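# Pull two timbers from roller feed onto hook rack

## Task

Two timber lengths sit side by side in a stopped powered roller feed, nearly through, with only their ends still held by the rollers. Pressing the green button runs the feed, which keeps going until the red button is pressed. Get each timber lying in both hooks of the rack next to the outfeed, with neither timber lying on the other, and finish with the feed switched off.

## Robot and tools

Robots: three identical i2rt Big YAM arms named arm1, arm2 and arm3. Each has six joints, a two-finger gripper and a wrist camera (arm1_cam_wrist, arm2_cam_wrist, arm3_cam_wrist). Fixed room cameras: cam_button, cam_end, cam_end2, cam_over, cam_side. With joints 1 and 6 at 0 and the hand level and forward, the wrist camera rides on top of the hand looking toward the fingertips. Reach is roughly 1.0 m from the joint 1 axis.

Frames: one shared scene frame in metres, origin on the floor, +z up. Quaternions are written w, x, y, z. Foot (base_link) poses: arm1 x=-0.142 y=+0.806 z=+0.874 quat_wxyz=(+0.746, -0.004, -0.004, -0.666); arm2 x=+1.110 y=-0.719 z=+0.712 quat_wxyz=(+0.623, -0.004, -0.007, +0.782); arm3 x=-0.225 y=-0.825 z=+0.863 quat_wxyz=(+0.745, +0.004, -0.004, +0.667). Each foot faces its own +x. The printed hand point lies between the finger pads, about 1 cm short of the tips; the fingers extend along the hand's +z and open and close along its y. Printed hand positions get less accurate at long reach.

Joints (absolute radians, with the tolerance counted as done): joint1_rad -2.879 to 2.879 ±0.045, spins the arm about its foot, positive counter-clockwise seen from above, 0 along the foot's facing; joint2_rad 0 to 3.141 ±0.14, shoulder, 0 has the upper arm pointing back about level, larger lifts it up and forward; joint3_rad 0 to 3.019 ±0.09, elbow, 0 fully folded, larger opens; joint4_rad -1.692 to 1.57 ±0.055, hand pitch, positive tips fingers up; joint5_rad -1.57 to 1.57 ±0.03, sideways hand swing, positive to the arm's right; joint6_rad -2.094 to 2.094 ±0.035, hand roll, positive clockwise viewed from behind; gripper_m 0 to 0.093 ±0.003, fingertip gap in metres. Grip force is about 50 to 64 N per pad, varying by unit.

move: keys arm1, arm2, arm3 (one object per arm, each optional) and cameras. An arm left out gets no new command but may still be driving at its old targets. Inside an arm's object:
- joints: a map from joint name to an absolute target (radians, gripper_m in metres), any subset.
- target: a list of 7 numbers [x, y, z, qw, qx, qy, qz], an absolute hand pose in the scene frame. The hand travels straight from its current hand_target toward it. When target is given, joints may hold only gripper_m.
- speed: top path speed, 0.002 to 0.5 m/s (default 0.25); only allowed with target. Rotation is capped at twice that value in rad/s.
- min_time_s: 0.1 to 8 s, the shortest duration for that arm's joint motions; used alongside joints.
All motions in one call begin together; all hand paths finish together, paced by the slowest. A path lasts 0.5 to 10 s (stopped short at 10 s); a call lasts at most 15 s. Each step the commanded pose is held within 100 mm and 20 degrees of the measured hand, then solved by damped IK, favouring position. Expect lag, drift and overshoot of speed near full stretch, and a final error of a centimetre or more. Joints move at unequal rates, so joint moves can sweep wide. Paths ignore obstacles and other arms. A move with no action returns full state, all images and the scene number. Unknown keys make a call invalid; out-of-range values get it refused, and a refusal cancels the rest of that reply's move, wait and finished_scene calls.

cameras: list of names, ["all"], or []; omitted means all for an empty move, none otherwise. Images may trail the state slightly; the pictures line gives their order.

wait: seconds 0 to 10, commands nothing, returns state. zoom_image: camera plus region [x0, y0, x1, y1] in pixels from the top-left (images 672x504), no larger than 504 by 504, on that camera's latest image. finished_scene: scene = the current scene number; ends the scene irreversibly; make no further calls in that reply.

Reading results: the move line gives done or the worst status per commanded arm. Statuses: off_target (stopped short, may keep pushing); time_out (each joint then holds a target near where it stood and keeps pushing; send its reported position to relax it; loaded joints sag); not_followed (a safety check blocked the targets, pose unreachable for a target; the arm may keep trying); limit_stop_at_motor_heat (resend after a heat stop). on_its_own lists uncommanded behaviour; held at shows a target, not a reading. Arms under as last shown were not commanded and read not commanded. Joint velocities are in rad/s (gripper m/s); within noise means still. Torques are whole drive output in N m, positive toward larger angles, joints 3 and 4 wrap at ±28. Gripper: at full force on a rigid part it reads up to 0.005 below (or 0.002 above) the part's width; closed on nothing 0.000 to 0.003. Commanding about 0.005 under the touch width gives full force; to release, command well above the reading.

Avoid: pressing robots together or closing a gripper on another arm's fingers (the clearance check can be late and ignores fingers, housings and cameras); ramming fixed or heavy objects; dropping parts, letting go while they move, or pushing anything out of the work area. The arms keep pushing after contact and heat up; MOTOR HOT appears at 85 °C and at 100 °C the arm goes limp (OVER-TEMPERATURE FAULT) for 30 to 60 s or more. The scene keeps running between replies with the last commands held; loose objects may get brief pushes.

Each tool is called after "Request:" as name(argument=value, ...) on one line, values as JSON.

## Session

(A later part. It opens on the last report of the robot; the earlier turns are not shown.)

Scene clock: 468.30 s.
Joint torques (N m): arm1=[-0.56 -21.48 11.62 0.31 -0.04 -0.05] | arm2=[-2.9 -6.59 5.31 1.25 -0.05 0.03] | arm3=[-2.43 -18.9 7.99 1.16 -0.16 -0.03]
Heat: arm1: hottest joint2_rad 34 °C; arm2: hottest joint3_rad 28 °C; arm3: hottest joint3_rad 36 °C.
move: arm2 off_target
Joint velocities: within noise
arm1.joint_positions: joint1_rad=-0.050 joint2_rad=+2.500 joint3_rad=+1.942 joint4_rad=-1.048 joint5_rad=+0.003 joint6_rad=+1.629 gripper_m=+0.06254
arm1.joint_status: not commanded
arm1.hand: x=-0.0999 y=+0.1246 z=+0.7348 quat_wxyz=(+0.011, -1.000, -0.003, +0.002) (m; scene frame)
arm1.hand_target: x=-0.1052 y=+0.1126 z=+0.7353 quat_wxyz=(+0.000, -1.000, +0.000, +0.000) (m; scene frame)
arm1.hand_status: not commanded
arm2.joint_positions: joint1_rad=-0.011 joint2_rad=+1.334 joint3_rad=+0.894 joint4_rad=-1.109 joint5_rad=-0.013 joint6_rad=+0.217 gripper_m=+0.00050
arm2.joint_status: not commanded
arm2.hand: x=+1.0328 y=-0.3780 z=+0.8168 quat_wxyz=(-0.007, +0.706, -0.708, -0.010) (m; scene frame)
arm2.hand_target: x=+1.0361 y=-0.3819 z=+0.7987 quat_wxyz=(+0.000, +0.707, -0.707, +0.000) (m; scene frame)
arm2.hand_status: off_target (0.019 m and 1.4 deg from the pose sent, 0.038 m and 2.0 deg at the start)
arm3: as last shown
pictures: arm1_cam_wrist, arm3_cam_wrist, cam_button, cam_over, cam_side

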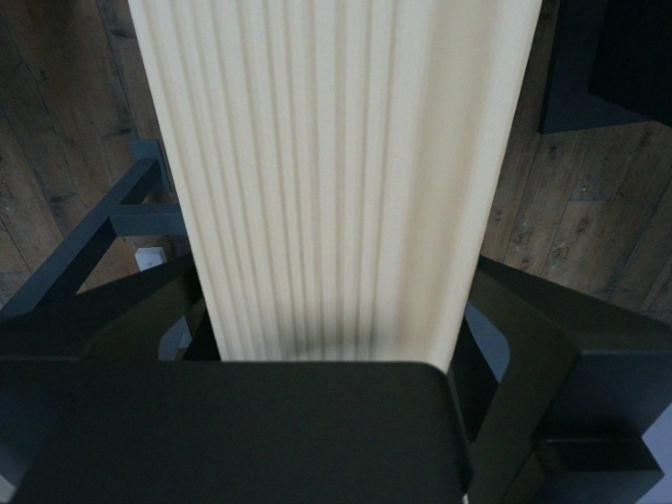

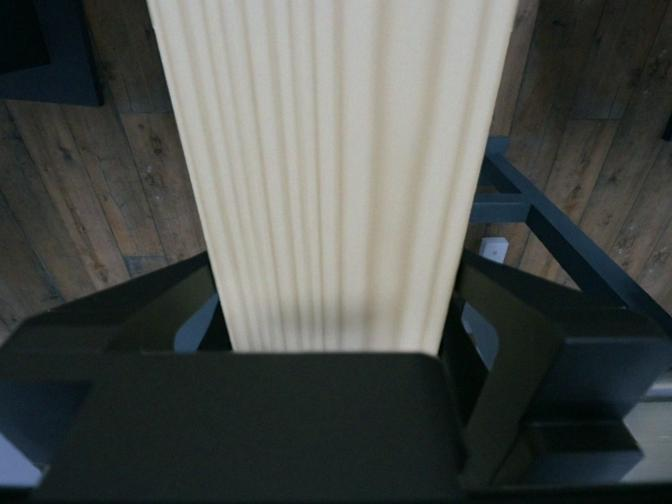

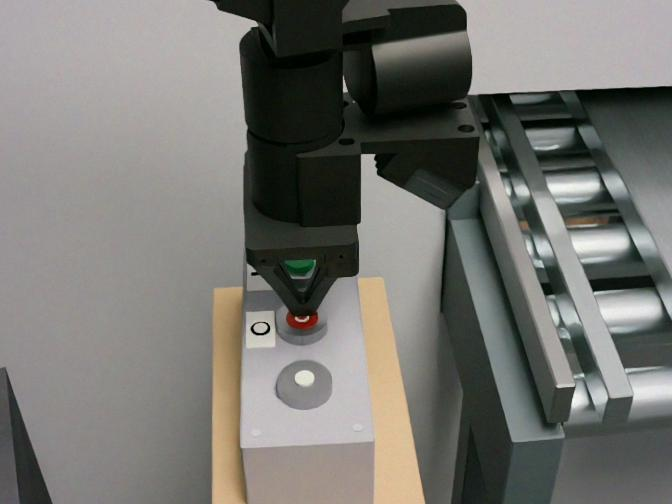

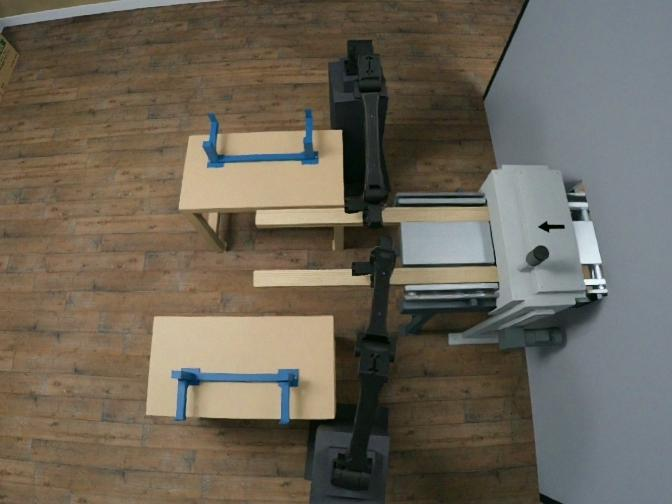

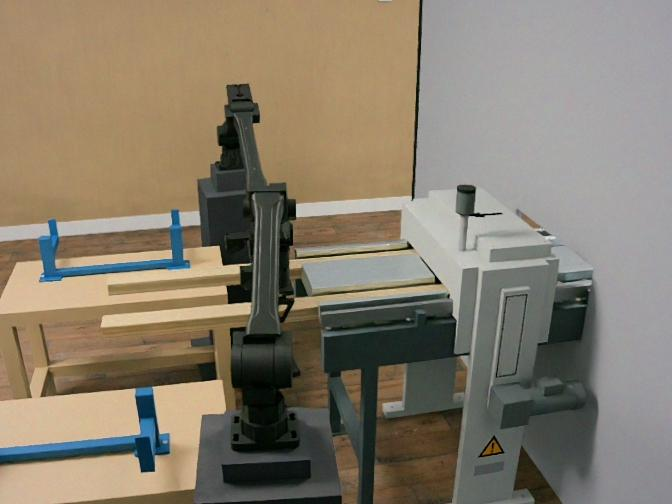

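Request:
move(arm2={"target": [0.99, -0.375, 0.90, 0, 0.7071, -0.7071, 0], "speed": 0.25})

Request:
move(arm2={"target": [0.977, -0.381, 0.85, 0, 0.7071, -0.7071, 0], "speed": 0.15}, cameras=["cam_button", "arm2_cam_wrist"])

Scene clock: 479.97 s.
Joint torques (N m): arm1=[-0.56 -21.71 11.62 0.31 -0.05 -0.04] | arm2=[-1.55 -8.82 11.64 -0.29 0.1 0.26] | arm3=[-2.49 -18.78 8.02 1.14 -0.17 -0.03]
Heat: arm1: hottest joint2_rad 34 °C; arm2: hottest joint3_rad 28 °C; arm3: hottest joint3_rad 36 °C.
move: arm2 off_target
Joint velocities: within noise
arm1, arm3: as last shown
arm2.joint_positions: joint1_rad=+0.087 joint2_rad=+1.309 joint3_rad=+1.048 joint4_rad=-1.353 joint5_rad=-0.018 joint6_rad=+0.311 gripper_m=+0.00050
arm2.joint_status: not commanded
arm2.hand: x=+0.9990 y=-0.3897 z=+0.8802 quat_wxyz=(+0.011, +0.707, -0.707, +0.018) (m; scene frame)
arm2.hand_target: x=+0.9903 y=-0.3759 z=+0.8999 quat_wxyz=(+0.000, +0.707, -0.707, +0.000) (m; scene frame)
arm2.hand_status: off_target (0.026 m and 2.4 deg from the pose sent, 0.093 m and 1.4 deg at the start)
pictures: none

Scene clock: 481.13 s.
Joint torques (N m): arm1=[-0.62 -21.42 11.58 0.28 -0.05 -0.04] | arm2=[-1.55 -8.82 6.94 0.62 0.1 0.25] | arm3=[-2.55 -18.84 8.02 1.14 -0.16 -0.03]
Heat: arm1: hottest joint2_rad 34 °C; arm2: hottest joint3_rad 28 °C; arm3: hottest joint3_rad 36 °C.
move: arm2 done
Joint velocities: within noise
arm1, arm3: as last shown
arm2.joint_positions: joint1_rad=+0.128 joint2_rad=+1.340 joint3_rad=+1.010 joint4_rad=-1.240 joint5_rad=-0.017 joint6_rad=+0.352 gripper_m=+0.00050
arm2.joint_status: not commanded
arm2.hand: x=+0.9807 y=-0.3803 z=+0.8550 quat_wxyz=(+0.001, +0.707, -0.707, -0.001) (m; scene frame)
arm2.hand_target: x=+0.9771 y=-0.3811 z=+0.8500 quat_wxyz=(+0.000, +0.707, -0.707, +0.000) (m; scene frame)
arm2.hand_status: done (0.006 m and 0.1 deg from the pose sent, 0.038 m and 2.4 deg at the start)
pictures: arm2_cam_wrist, cam_button

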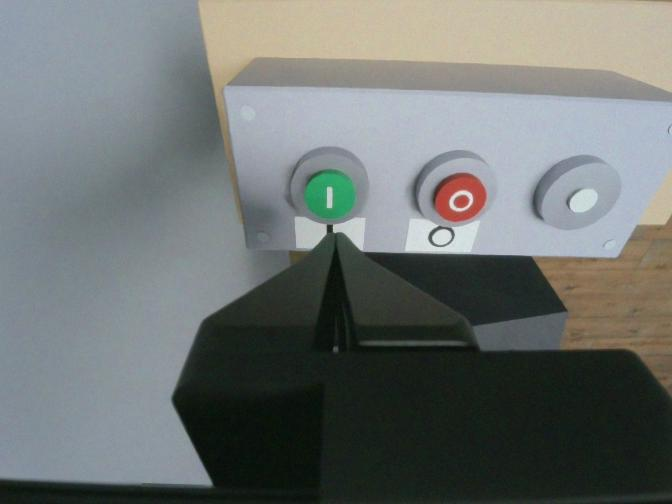

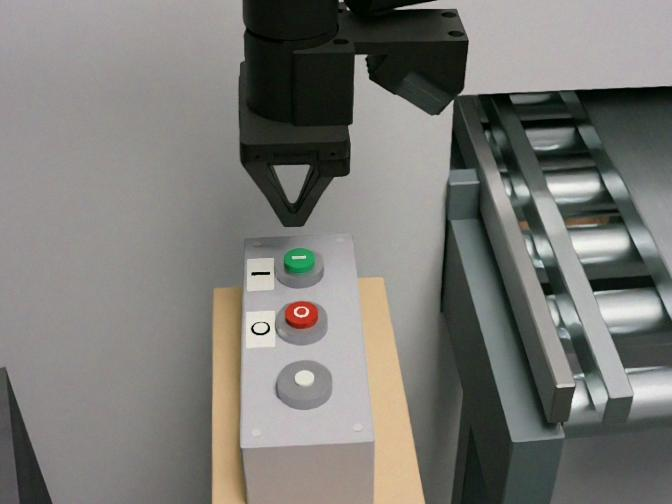

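Request:
move(arm2={"target": [0.977, -0.379, 0.795, 0, 0.7071, -0.7071, 0], "speed": 0.15}, cameras=["cam_button"])

Request:
move(arm2={"target": [1.01, -0.375, 0.88, 0, 0.7071, -0.7071, 0], "speed": 0.4}, cameras=["cam_over"])

Request:
move(arm2={"target": [1.036, -0.379, 0.84, 0, 0.7071, -0.7071, 0], "speed": 0.3})

Request:
move(arm2={"target": [1.036, -0.379, 0.795, 0, 0.7071, -0.7071, 0], "speed": 0.15}, cameras=["cam_button", "cam_over", "arm1_cam_wrist", "arm3_cam_wrist", "cam_side"])

Scene clock: 502.10 s.
Joint torques (N m): arm1=[5.13 -23.06 11.41 0.16 -0.63 0.52] | arm2=[-1.49 -6.89 5.19 1.44 0.09 0.25] | arm3=[-7.3 -20.13 8.17 0.8 0.72 -0.54]
Heat: arm1: hottest joint2_rad 34 °C; arm2: hottest joint3_rad 28 °C; arm3: hottest joint3_rad 36 °C.
move: arm2 off_target
Joint velocities: within noise
arm1.joint_positions: joint1_rad=-0.110 joint2_rad=+2.518 joint3_rad=+1.943 joint4_rad=-1.045 joint5_rad=+0.019 joint6_rad=+1.568 gripper_m=+0.06228
arm1.joint_status: not commanded
arm1.hand: x=-0.1433 y=+0.1274 z=+0.7228 quat_wxyz=(+0.019, -1.000, -0.003, +0.009) (m; scene frame)
arm1.hand_target: x=-0.1051 y=+0.1124 z=+0.7354 quat_wxyz=(+0.000, -1.000, +0.000, +0.000) (m; scene frame)
arm1.hand_status: not commanded
arm2.joint_positions: joint1_rad=+0.128 joint2_rad=+1.379 joint3_rad=+0.939 joint4_rad=-1.105 joint5_rad=-0.017 joint6_rad=+0.353 gripper_m=+0.00050
arm2.joint_status: not commanded
arm2.hand: x=+0.9793 y=-0.3748 z=+0.8170 quat_wxyz=(-0.005, +0.707, -0.707, -0.012) (m; scene frame)
arm2.hand_target: x=+0.9776 y=-0.3800 z=+0.7960 quat_wxyz=(+0.000, +0.707, -0.707, +0.000) (m; scene frame)
arm2.hand_status: off_target (0.023 m and 1.5 deg from the pose sent, 0.060 m and 0.1 deg at the start)
arm3.joint_positions: joint1_rad=-0.008 joint2_rad=+2.555 joint3_rad=+2.044 joint4_rad=-1.075 joint5_rad=-0.024 joint6_rad=-1.697 gripper_m=+0.06380
arm3.joint_status: not commanded
arm3.hand: x=-0.1455 y=-0.1236 z=+0.7200 quat_wxyz=(+0.000, +1.000, +0.004, -0.013) (m; scene frame)
arm3.hand_target: x=-0.0952 y=-0.1294 z=+0.7154 quat_wxyz=(+0.000, +1.000, +0.000, +0.000) (m; scene frame)
arm3.hand_status: not commanded
pictures: cam_button

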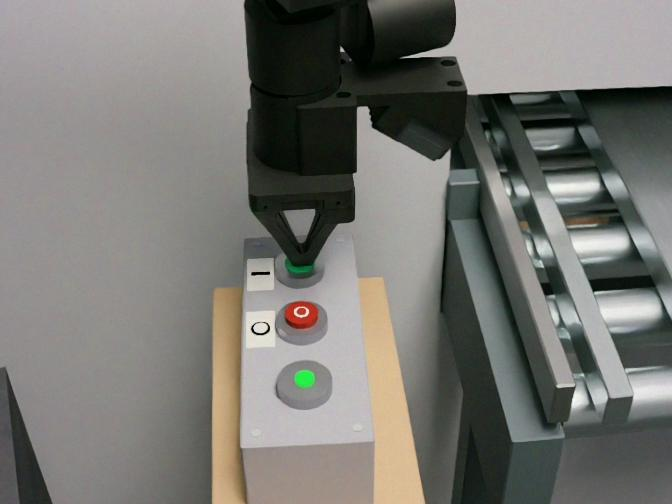

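Scene clock: 503.33 s.
Joint torques (N m): arm1=[5.01 -23.06 11.38 0.24 -0.62 0.51] | arm2=[-3.02 -9.11 11.48 -0.32 -0.03 0.02] | arm3=[-7.24 -20.07 8.17 0.81 0.73 -0.54]
Heat: arm1: hottest joint2_rad 34 °C; arm2: hottest joint3_rad 28 °C; arm3: hottest joint3_rad 35 °C.
move: arm2 off_target
Joint velocities: within noise
arm1, arm3: as last shown
arm2.joint_positions: joint1_rad=+0.056 joint2_rad=+1.312 joint3_rad=+0.991 joint4_rad=-1.300 joint5_rad=-0.013 joint6_rad=+0.284 gripper_m=+0.00050
arm2.joint_status: not commanded
arm2.hand: x=+1.0121 y=-0.3929 z=+0.8586 quat_wxyz=(+0.011, +0.706, -0.708, +0.021) (m; scene frame)
arm2.hand_target: x=+1.0103 y=-0.3760 z=+0.8800 quat_wxyz=(+0.000, +0.707, -0.707, +0.000) (m; scene frame)
arm2.hand_status: off_target (0.028 m and 2.7 deg from the pose sent, 0.070 m and 1.5 deg at the start)
pictures: cam_over

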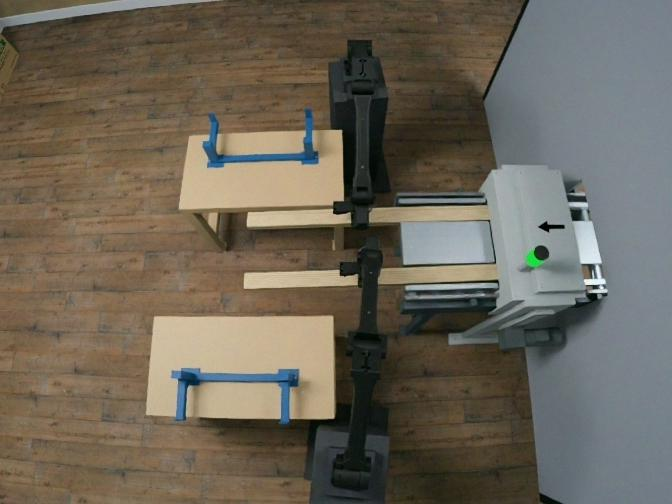

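Scene clock: 504.53 s.
Joint torques (N m): arm1=[5.07 -23 11.34 0.17 -0.61 0.53] | arm2=[-3.08 -8.23 6.8 0.62 -0.03 0.01] | arm3=[-7.3 -20.07 8.17 0.81 0.73 -0.55]
Heat: arm1: hottest joint2_rad 34 °C; arm2: hottest joint3_rad 28 °C; arm3: hottest joint3_rad 35 °C.
move: arm2 done
Joint velocities: within noise
arm1, arm3: as last shown
arm2.joint_positions: joint1_rad=-0.011 joint2_rad=+1.312 joint3_rad=+0.955 joint4_rad=-1.214 joint5_rad=-0.014 joint6_rad=+0.216 gripper_m=+0.00050
arm2.joint_status: not commanded
arm2.hand: x=+1.0328 y=-0.3798 z=+0.8454 quat_wxyz=(-0.001, +0.706, -0.708, -0.001) (m; scene frame)
arm2.hand_target: x=+1.0360 y=-0.3791 z=+0.8401 quat_wxyz=(+0.000, +0.707, -0.707, +0.000) (m; scene frame)
arm2.hand_status: done (0.006 m and 0.2 deg from the pose sent, 0.033 m and 2.7 deg at the start)
pictures: none

Scene clock: 505.50 s.
Joint torques (N m): arm1=[5.13 -23 11.36 0.16 -0.62 0.51] | arm2=[-2.96 -6.36 5.08 1.52 -0.02 0.04] | arm3=[-7.36 -20.01 8.17 0.81 0.73 -0.55]
Heat: arm1: hottest joint2_rad 34 °C; arm2: hottest joint3_rad 28 °C; arm3: hottest joint3_rad 35 °C.
move: arm2 off_target
Joint velocities: within noise
arm1, arm3: as last shown
arm2.joint_positions: joint1_rad=-0.011 joint2_rad=+1.339 joint3_rad=+0.897 joint4_rad=-1.108 joint5_rad=-0.014 joint6_rad=+0.216 gripper_m=+0.00050
arm2.joint_status: not commanded
arm2.hand: x=+1.0325 y=-0.3765 z=+0.8165 quat_wxyz=(-0.007, +0.706, -0.708, -0.010) (m; scene frame)
arm2.hand_target: x=+1.0361 y=-0.3802 z=+0.7960 quat_wxyz=(+0.000, +0.707, -0.707, +0.000) (m; scene frame)
arm2.hand_status: off_target (0.022 m and 1.4 deg from the pose sent, 0.051 m and 0.2 deg at the start)
pictures: arm1_cam_wrist, arm3_cam_wrist, cam_button, cam_over, cam_side

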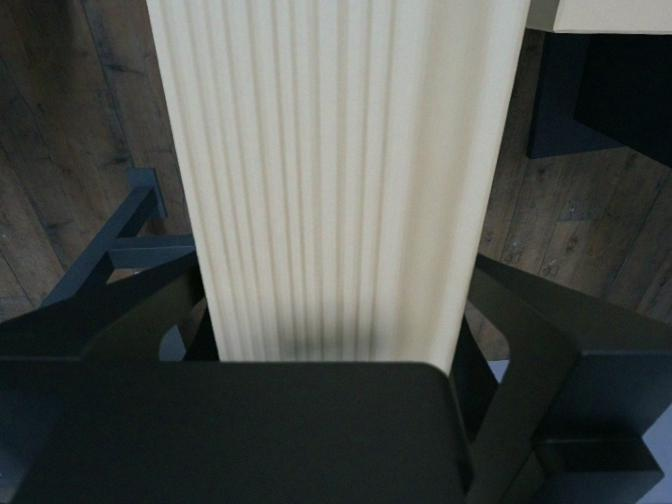

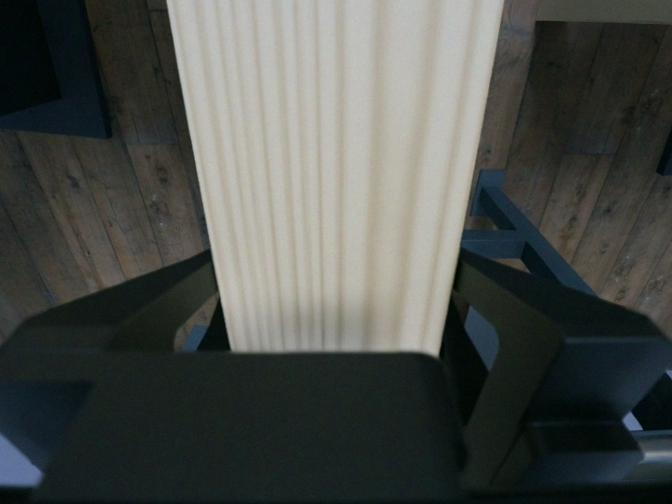

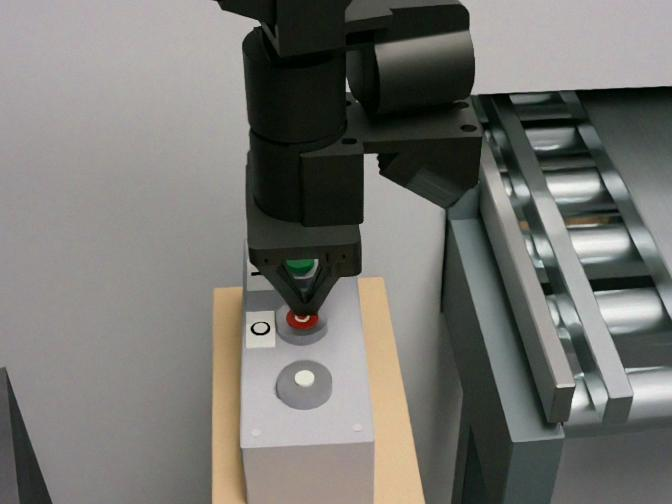

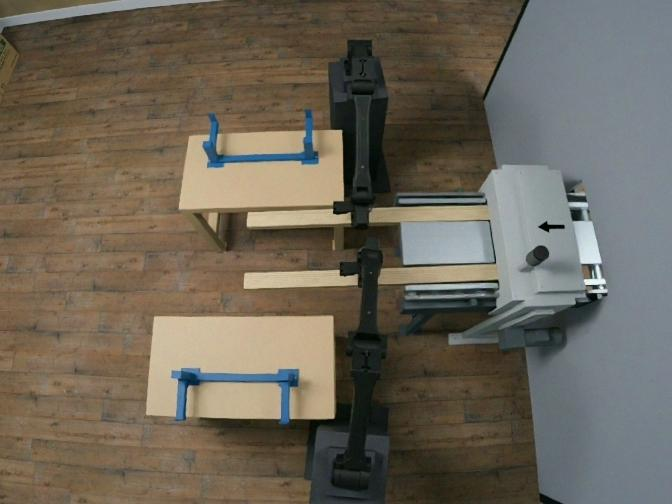

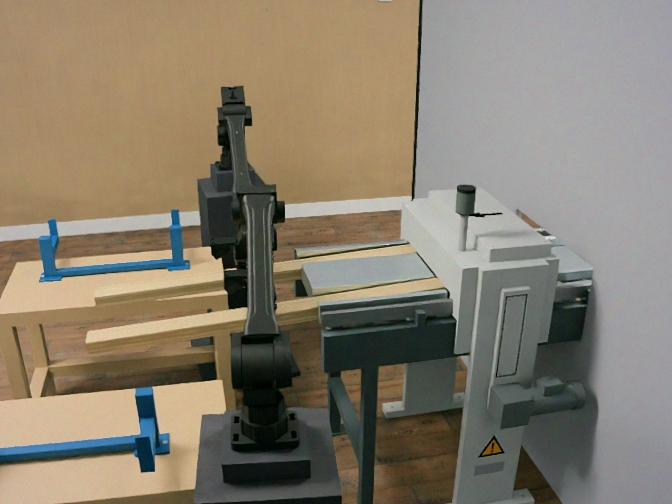

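Request:
move(arm1={"target": [-0.19, 0.112, 0.745, 0, 1, 0, 0], "speed": 0.06}, arm3={"target": [-0.18, -0.129, 0.725, 0, 1, 0, 0], "speed": 0.06}, arm2={"target": [1.036, -0.379, 0.9, 0, 0.7071, -0.7071, 0]}, cameras=["cam_over", "arm1_cam_wrist", "arm3_cam_wrist", "cam_side", "cam_end", "cam_end2"])

Scene clock: 524.73 s.
Joint torques (N m): arm1=[-0.26 -24.94 11.32 -0.5 0.47 -0.03] | arm2=[-3.19 -9.17 11.88 -0.34 0.01 0.01] | arm3=[1.26 -21.89 6.31 0.32 -0.21 0.5]
Heat: arm1: hottest joint2_rad 35 °C; arm2: hottest joint3_rad 28 °C; arm3: hottest joint3_rad 34 °C.
move: arm1 off_target; arm2 off_target; arm3 off_target
Joint velocities: within noise
arm1.joint_positions: joint1_rad=-0.175 joint2_rad=+2.530 joint3_rad=+1.943 joint4_rad=-1.045 joint5_rad=-0.010 joint6_rad=+1.506 gripper_m=+0.06220
arm1.joint_status: not commanded
arm1.hand: x=-0.1818 y=+0.1319 z=+0.7152 quat_wxyz=(+0.024, -1.000, -0.002, -0.007) (m; scene frame)
arm1.hand_target: x=-0.1899 y=+0.1128 z=+0.7453 quat_wxyz=(+0.000, -1.000, +0.000, +0.000) (m; scene frame)
arm1.hand_status: off_target (0.037 m and 2.9 deg from the pose sent, 0.054 m and 2.4 deg at the start)
arm2.joint_positions: joint1_rad=-0.011 joint2_rad=+1.279 joint3_rad=+1.005 joint4_rad=-1.358 joint5_rad=-0.014 joint6_rad=+0.214 gripper_m=+0.00050
arm2.joint_status: not commanded
arm2.hand: x=+1.0361 y=-0.3974 z=+0.8749 quat_wxyz=(+0.015, +0.706, -0.707, +0.025) (m; scene frame)
arm2.hand_target: x=+1.0362 y=-0.3803 z=+0.8998 quat_wxyz=(+0.000, +0.707, -0.707, +0.000) (m; scene frame)
arm2.hand_status: off_target (0.031 m and 3.3 deg from the pose sent, 0.084 m and 1.4 deg at the start)
arm3.joint_positions: joint1_rad=+0.009 joint2_rad=+2.539 joint3_rad=+2.010 joint4_rad=-1.045 joint5_rad=+0.001 joint6_rad=-1.680 gripper_m=+0.06379
arm3.joint_status: not commanded
arm3.hand: x=-0.1528 y=-0.1256 z=+0.7196 quat_wxyz=(-0.004, +1.000, +0.004, +0.001) (m; scene frame)
arm3.hand_target: x=-0.1793 y=-0.1291 z=+0.7247 quat_wxyz=(+0.000, +1.000, +0.000, +0.000) (m; scene frame)
arm3.hand_status: off_target (0.028 m and 0.7 deg from the pose sent, 0.035 m and 1.5 deg at the start)
pictures: arm1_cam_wrist, arm3_cam_wrist, cam_end, cam_end2, cam_over, cam_side

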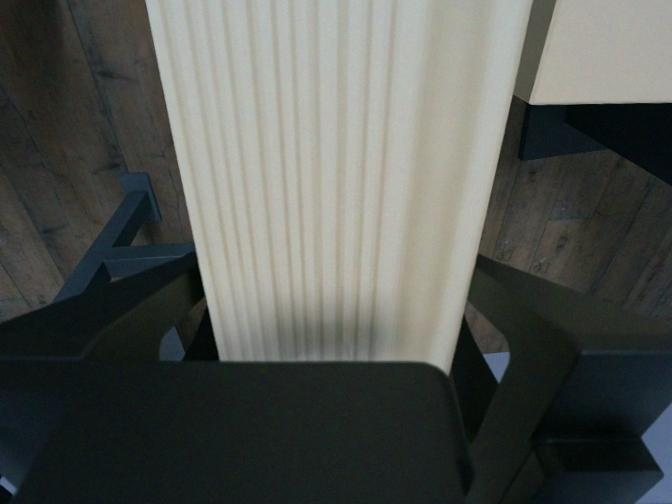

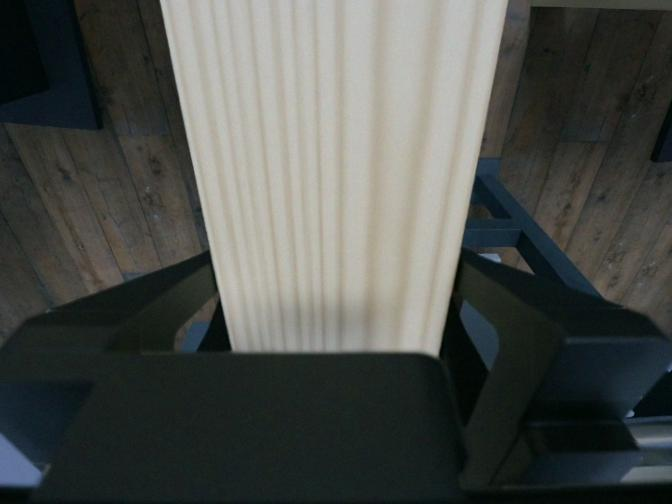

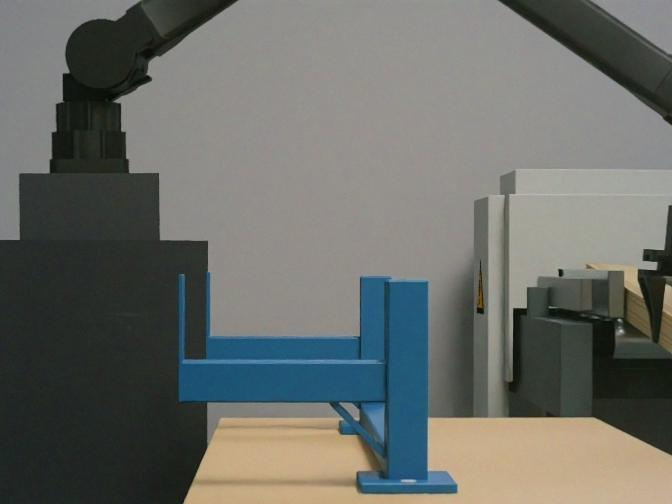

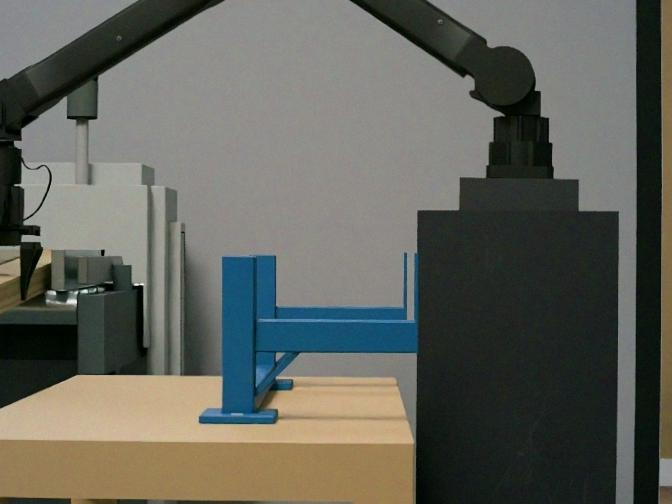

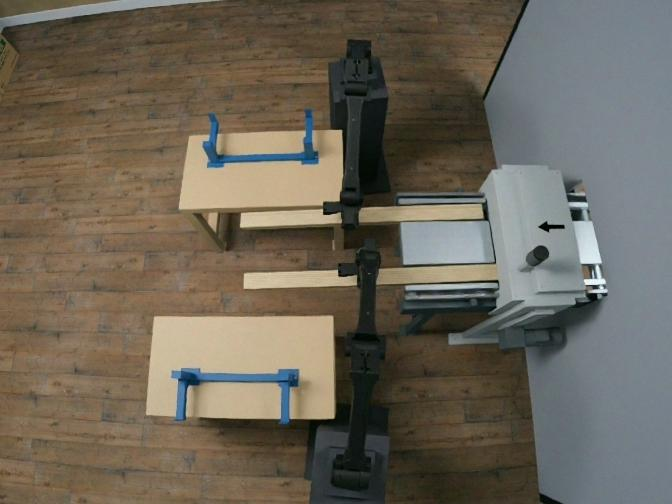

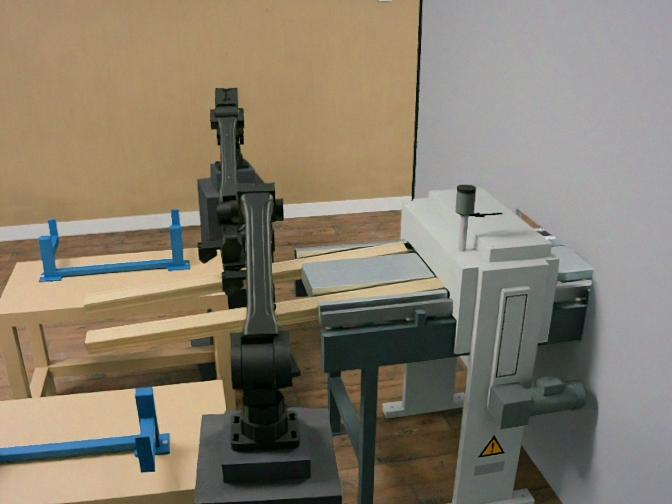

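Request:
move(arm1={"target": [-0.2, 0.115, 0.82, 0, 1, 0, 0], "speed": 0.08}, arm3={"target": [-0.21, -0.126, 0.76, 0, 1, 0, 0], "speed": 0.06}, cameras=["cam_over", "arm1_cam_wrist", "arm3_cam_wrist", "cam_side", "cam_end", "cam_end2"])

Scene clock: 541.10 s.
Joint torques (N m): arm1=[-0.38 -30.15 10.84 -1.51 -0.25 -0.4] | arm2=[-3.25 -9.17 11.88 -0.34 0.01 0.02] | arm3=[-2.49 -24.7 8.85 -0.31 -0.39 0.35]
Heat: arm1: hottest joint2_rad 36 °C; arm2: hottest joint3_rad 29 °C; arm3: hottest joint2_rad 34 °C.
move: arm1 off_target; arm3 off_target
Joint velocities: within noise
arm1.joint_positions: joint1_rad=-0.186 joint2_rad=+2.489 joint3_rad=+1.943 joint4_rad=-1.128 joint5_rad=+0.013 joint6_rad=+1.533 gripper_m=+0.06212
arm1.joint_status: not commanded
arm1.hand: x=-0.1925 y=+0.1418 z=+0.7432 quat_wxyz=(+0.046, -0.999, +0.017, +0.003) (m; scene frame)
arm1.hand_target: x=-0.1999 y=+0.1173 z=+0.8174 quat_wxyz=(+0.000, -1.000, +0.000, +0.001) (m; scene frame)
arm1.hand_status: off_target (0.082 m and 5.6 deg from the pose sent, 0.108 m and 2.9 deg at the start)
arm2: as last shown
arm3.joint_positions: joint1_rad=+0.098 joint2_rad=+2.533 joint3_rad=+1.973 joint4_rad=-1.082 joint5_rad=+0.005 joint6_rad=-1.624 gripper_m=+0.06379
arm3.joint_status: not commanded
arm3.hand: x=-0.2146 y=-0.1458 z=+0.7122 quat_wxyz=(+0.029, +0.999, +0.020, +0.002) (m; scene frame)
arm3.hand_target: x=-0.2101 y=-0.1270 z=+0.7591 quat_wxyz=(+0.000, +1.000, +0.000, +0.000) (m; scene frame)
arm3.hand_status: off_target (0.052 m and 4.1 deg from the pose sent, 0.070 m and 0.7 deg at the start)
pictures: arm1_cam_wrist, arm3_cam_wrist, cam_end, cam_end2, cam_over, cam_side

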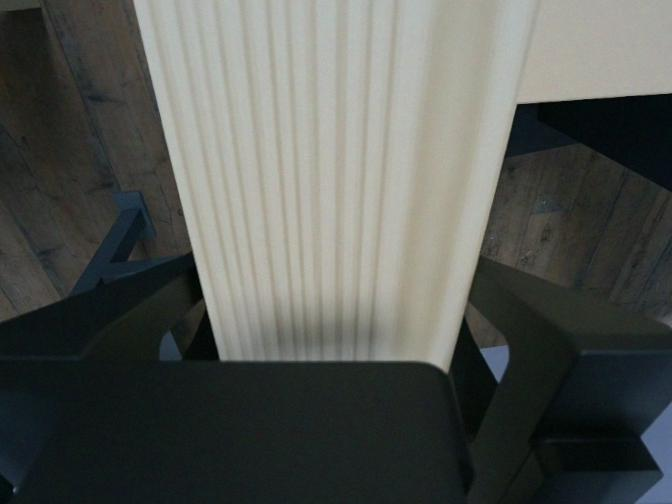

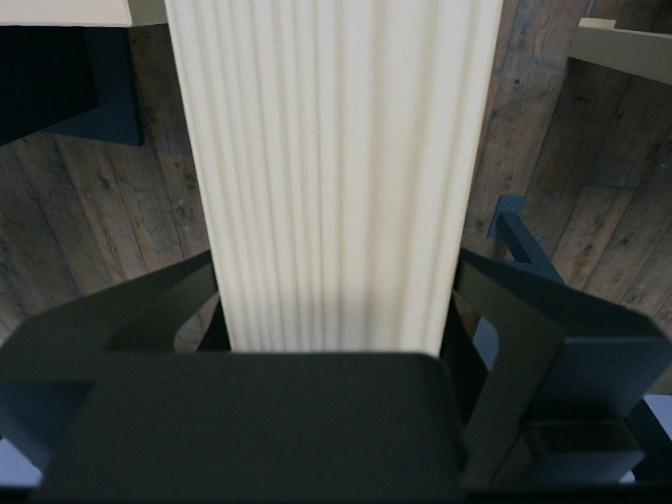

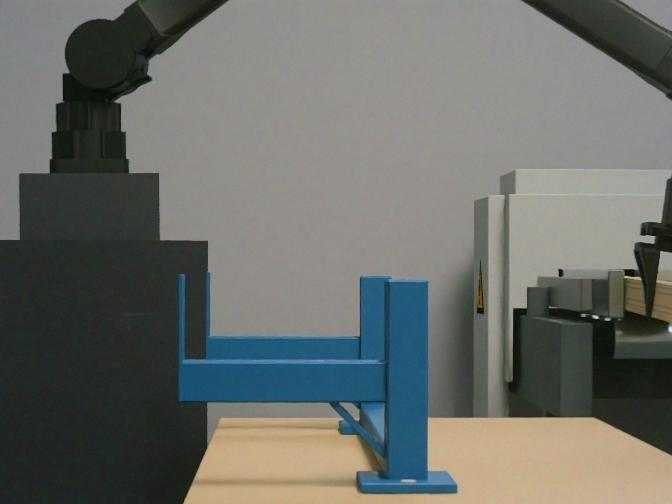

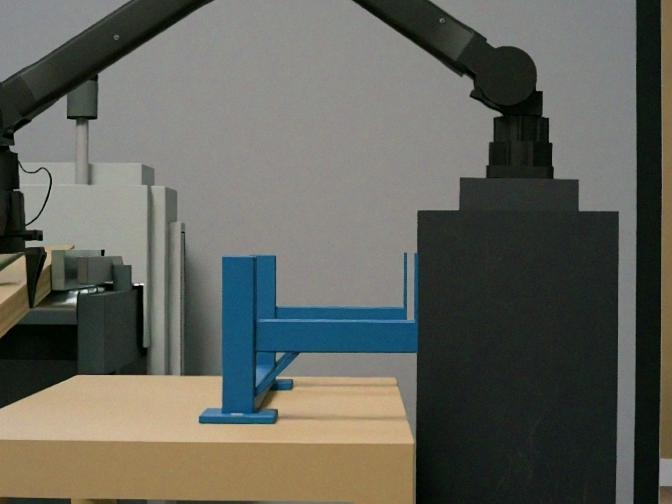

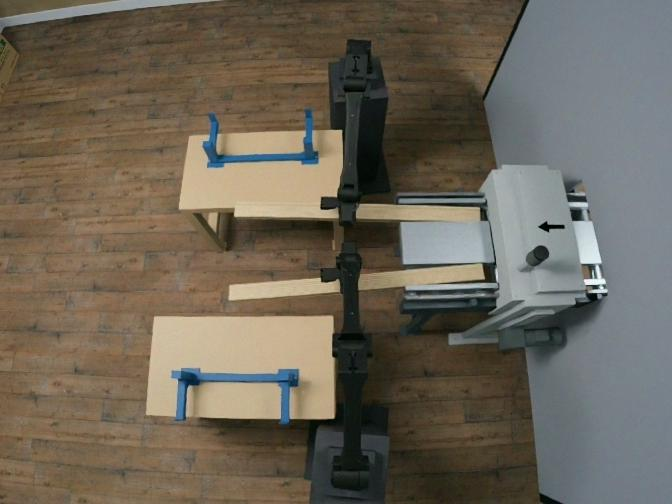

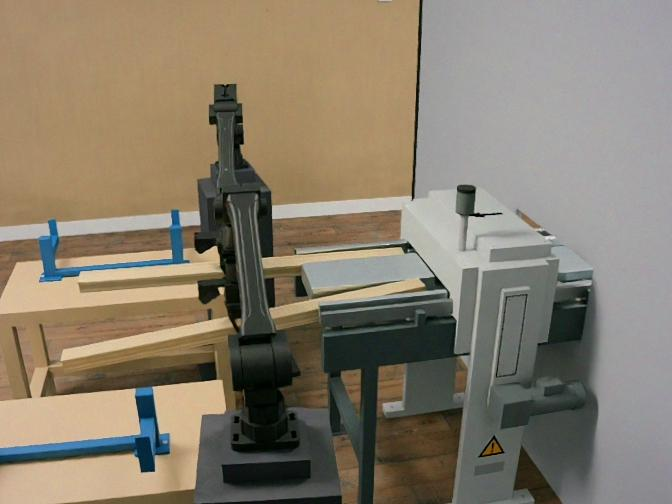

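Request:
move(arm1={"target": [-0.22, 0.16, 0.94, 0, 1, 0, 0], "speed": 0.12}, arm3={"target": [-0.25, -0.16, 0.96, 0, 1, 0, 0], "speed": 0.12}, cameras=["cam_over", "arm1_cam_wrist", "arm3_cam_wrist", "cam_side", "cam_end", "cam_end2"])

Scene clock: 558.27 s.
Joint torques (N m): arm1=[0.73 -27.75 11.45 -1.44 -0.1 -0.7] | arm2=[-3.25 -9.17 11.86 -0.35 0.01 0.01] | arm3=[-0.15 -25.99 12.12 -2.56 -0.16 1.2]
Heat: arm1: hottest joint2_rad 35 °C; arm2: hottest joint3_rad 31 °C; arm3: hottest joint2_rad 34 °C.
move: arm1 off_target; arm3 off_target
Joint velocities: within noise
arm1.joint_positions: joint1_rad=-0.234 joint2_rad=+2.238 joint3_rad=+1.844 joint4_rad=-1.269 joint5_rad=+0.010 joint6_rad=+1.532 gripper_m=+0.06191
arm1.joint_status: not commanded
arm1.hand: x=-0.2214 y=+0.1720 z=+0.8734 quat_wxyz=(+0.040, -0.998, +0.041, +0.001) (m; scene frame)
arm1.hand_target: x=-0.2200 y=+0.1616 z=+0.9377 quat_wxyz=(+0.000, -1.000, +0.001, +0.002) (m; scene frame)
arm1.hand_status: off_target (0.068 m and 6.6 deg from the pose sent, 0.200 m and 5.6 deg at the start)
arm2: as last shown
arm3.joint_positions: joint1_rad=+0.127 joint2_rad=+2.260 joint3_rad=+1.922 joint4_rad=-1.299 joint5_rad=-0.007 joint6_rad=-1.652 gripper_m=+0.06379
arm3.joint_status: not commanded
arm3.hand: x=-0.2361 y=-0.1663 z=+0.8762 quat_wxyz=(+0.027, +0.998, +0.049, -0.004) (m; scene frame)
arm3.hand_target: x=-0.2494 y=-0.1620 z=+0.9559 quat_wxyz=(-0.004, +1.000, +0.002, -0.003) (m; scene frame)
arm3.hand_status: off_target (0.085 m and 6.4 deg from the pose sent, 0.251 m and 4.1 deg at the start; pose on its path clipped on 53 of 87 steps)
pictures: arm1_cam_wrist, arm3_cam_wrist, cam_end, cam_end2, cam_over, cam_side

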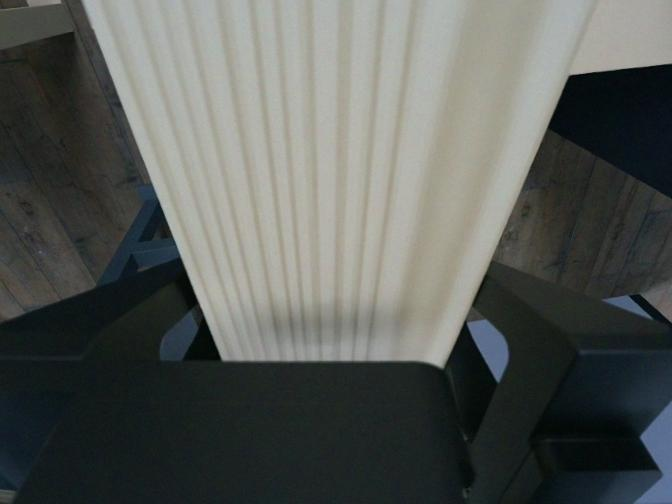

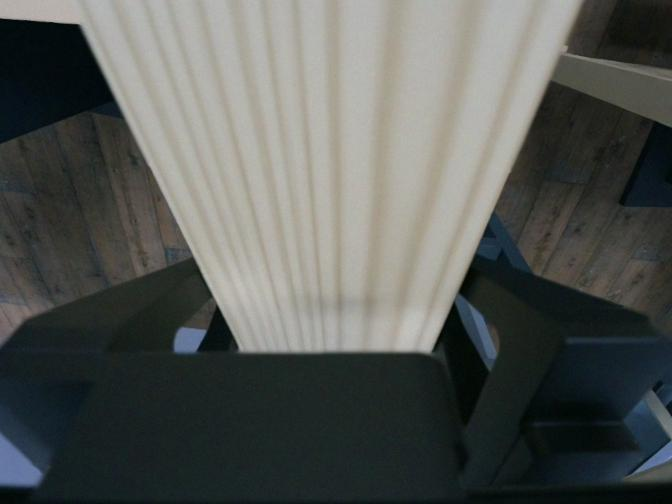

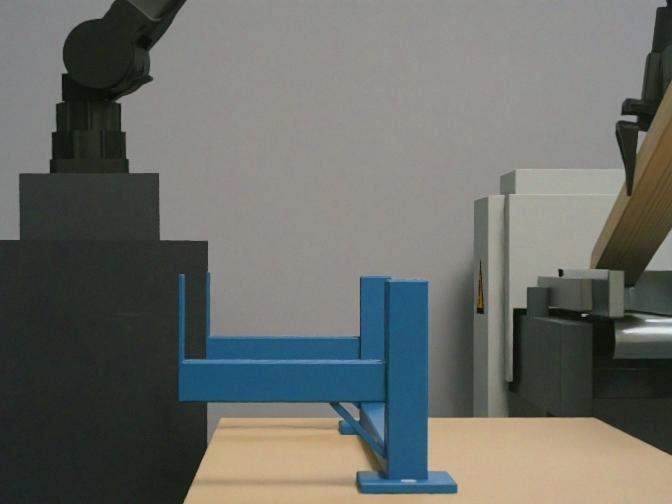

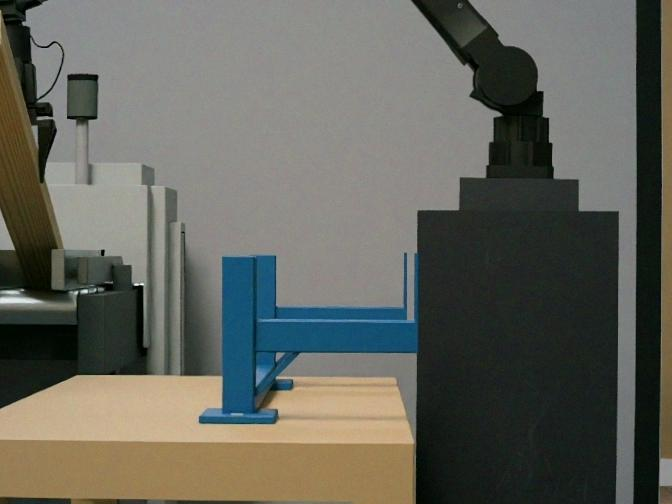

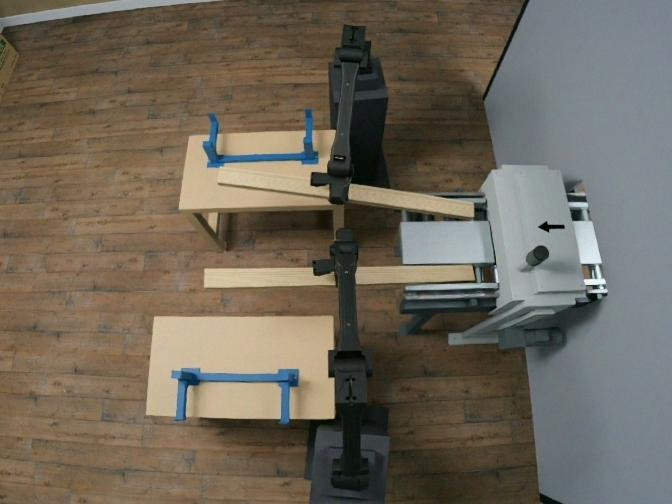

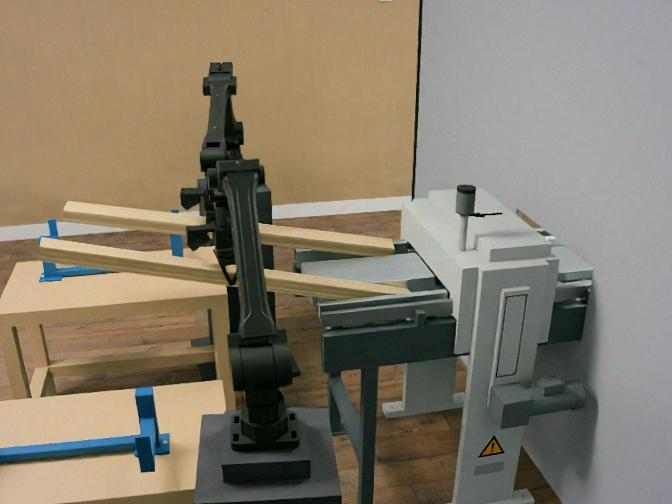

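Request:
move(arm1={"target": [-0.22, 0.225, 0.90, 0, 0.9962, -0.0872, 0], "speed": 0.1}, arm3={"target": [-0.24, -0.225, 0.90, 0, 0.9962, 0.0872, 0], "speed": 0.1})

Request:
move(arm1={"target": [-0.22, 0.225, 0.75, 0, 0.9962, -0.0872, 0], "speed": 0.08}, arm3={"target": [-0.24, -0.225, 0.75, 0, 0.9962, 0.0872, 0], "speed": 0.08}, cameras=["cam_over", "cam_side", "cam_end", "cam_end2"])

Scene clock: 622.03 s.
Joint torques (N m): arm1=[0.21 -24.64 10.13 -0.25 0.18 -0.45] | arm2=[-3.25 -9.11 11.88 -0.34 0.02 0.01] | arm3=[-0.44 -21.19 4.05 -2.77 -0.2 -0.66]
Heat: arm1: hottest joint2_rad 45 °C; arm2: hottest joint3_rad 34 °C; arm3: hottest joint3_rad 38 °C.
move: arm1 off_target; arm3 off_target
Joint velocities: within noise
arm1.joint_positions: joint1_rad=-0.245 joint2_rad=+2.102 joint3_rad=+1.528 joint4_rad=-1.104 joint5_rad=+0.001 joint6_rad=+1.665 gripper_m=+0.06188
arm1.joint_status: not commanded
arm1.hand: x=-0.2173 y=+0.2446 z=+0.8487 quat_wxyz=(+0.048, -0.992, +0.113, -0.002) (m; scene frame)
arm1.hand_target: x=-0.2198 y=+0.2266 z=+0.8989 quat_wxyz=(+0.000, -0.996, +0.088, +0.001) (m; scene frame)
arm1.hand_status: off_target (0.055 m and 6.2 deg from the pose sent, 0.059 m and 7.1 deg at the start)
arm2: as last shown
arm3.joint_positions: joint1_rad=+0.118 joint2_rad=+2.108 joint3_rad=+1.693 joint4_rad=-1.058 joint5_rad=-0.003 joint6_rad=-1.651 gripper_m=+0.06379
arm3.joint_status: not commanded
arm3.hand: x=-0.2296 y=-0.1775 z=+0.8909 quat_wxyz=(-0.055, +0.998, +0.044, +0.001) (m; scene frame)
arm3.hand_target: x=-0.2390 y=-0.2211 z=+0.8990 quat_wxyz=(-0.001, +0.996, +0.086, -0.001) (m; scene frame)
arm3.hand_status: off_target (0.049 m and 8.0 deg from the pose sent, 0.063 m and 5.4 deg at the start)
pictures: none

Scene clock: 624.47 s.
Joint torques (N m): arm1=[0.21 -20.31 8.38 0.23 0.36 -0.06] | arm2=[-3.25 -9.17 11.88 -0.35 0.01 0.01] | arm3=[-2.26 -18.67 7.68 0.46 -0.25 0.26]
Heat: arm1: hottest joint2_rad 44 °C; arm2: hottest joint3_rad 34 °C; arm3: hottest joint3_rad 38 °C.
move: arm1 off_target; arm3 off_target
Joint velocities: within noise
arm1.joint_positions: joint1_rad=-0.245 joint2_rad=+2.266 joint3_rad=+1.470 joint4_rad=-0.820 joint5_rad=-0.006 joint6_rad=+1.620 gripper_m=+0.06177
arm1.joint_status: not commanded
arm1.hand: x=-0.2166 y=+0.2372 z=+0.7373 quat_wxyz=(+0.017, -0.996, +0.091, -0.005) (m; scene frame)
arm1.hand_target: x=-0.2199 y=+0.2251 z=+0.7501 quat_wxyz=(+0.000, -0.996, +0.087, +0.000) (m; scene frame)
arm1.hand_status: off_target (0.018 m and 2.1 deg from the pose sent, 0.101 m and 6.2 deg at the start)
arm2: as last shown
arm3.joint_positions: joint1_rad=+0.142 joint2_rad=+2.277 joint3_rad=+1.520 joint4_rad=-0.860 joint5_rad=+0.001 joint6_rad=-1.743 gripper_m=+0.06381
arm3.joint_status: not commanded
arm3.hand: x=-0.2424 y=-0.2379 z=+0.7344 quat_wxyz=(+0.017, +0.995, +0.102, +0.000) (m; scene frame)
arm3.hand_target: x=-0.2400 y=-0.2253 z=+0.7501 quat_wxyz=(+0.000, +0.996, +0.088, +0.000) (m; scene frame)
arm3.hand_status: off_target (0.020 m and 2.5 deg from the pose sent, 0.149 m and 8.0 deg at the start)
pictures: cam_end, cam_end2, cam_over, cam_side

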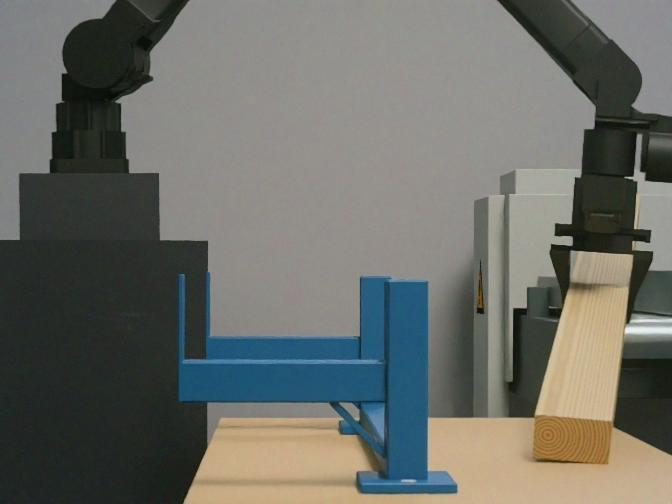

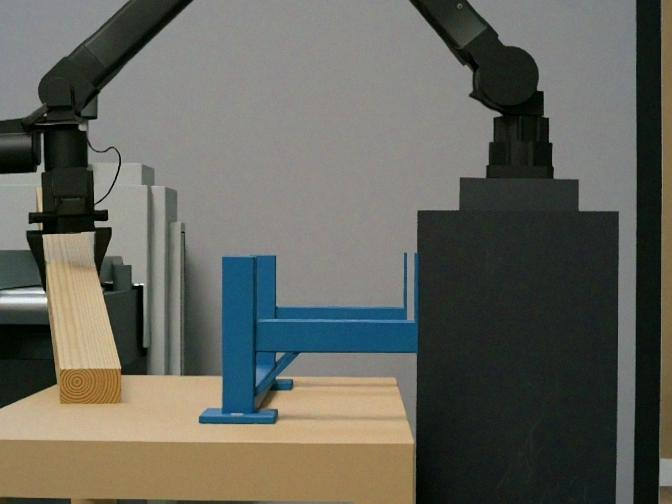

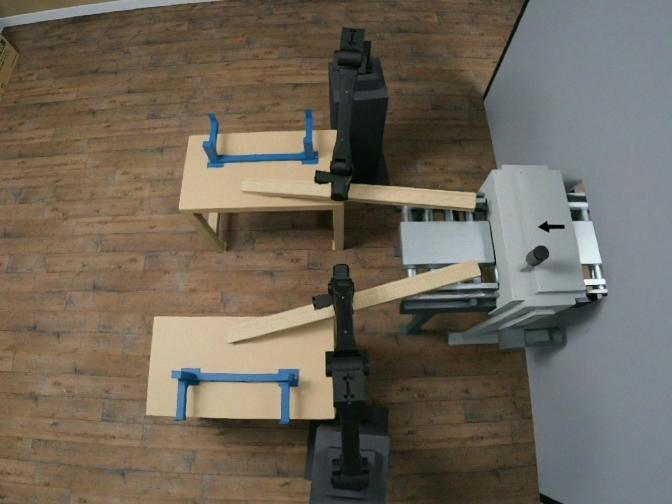

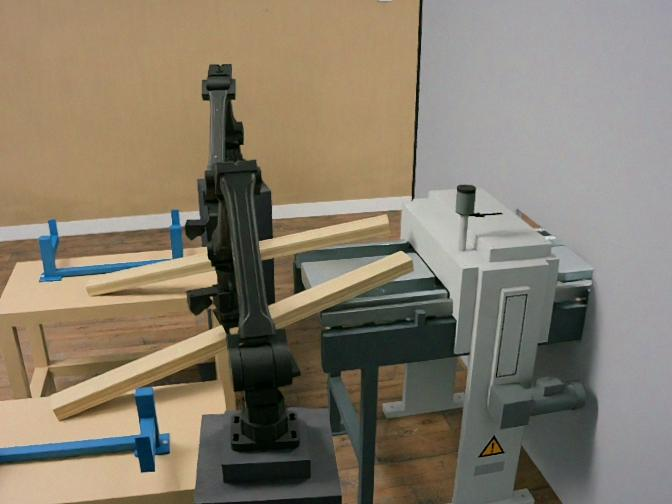

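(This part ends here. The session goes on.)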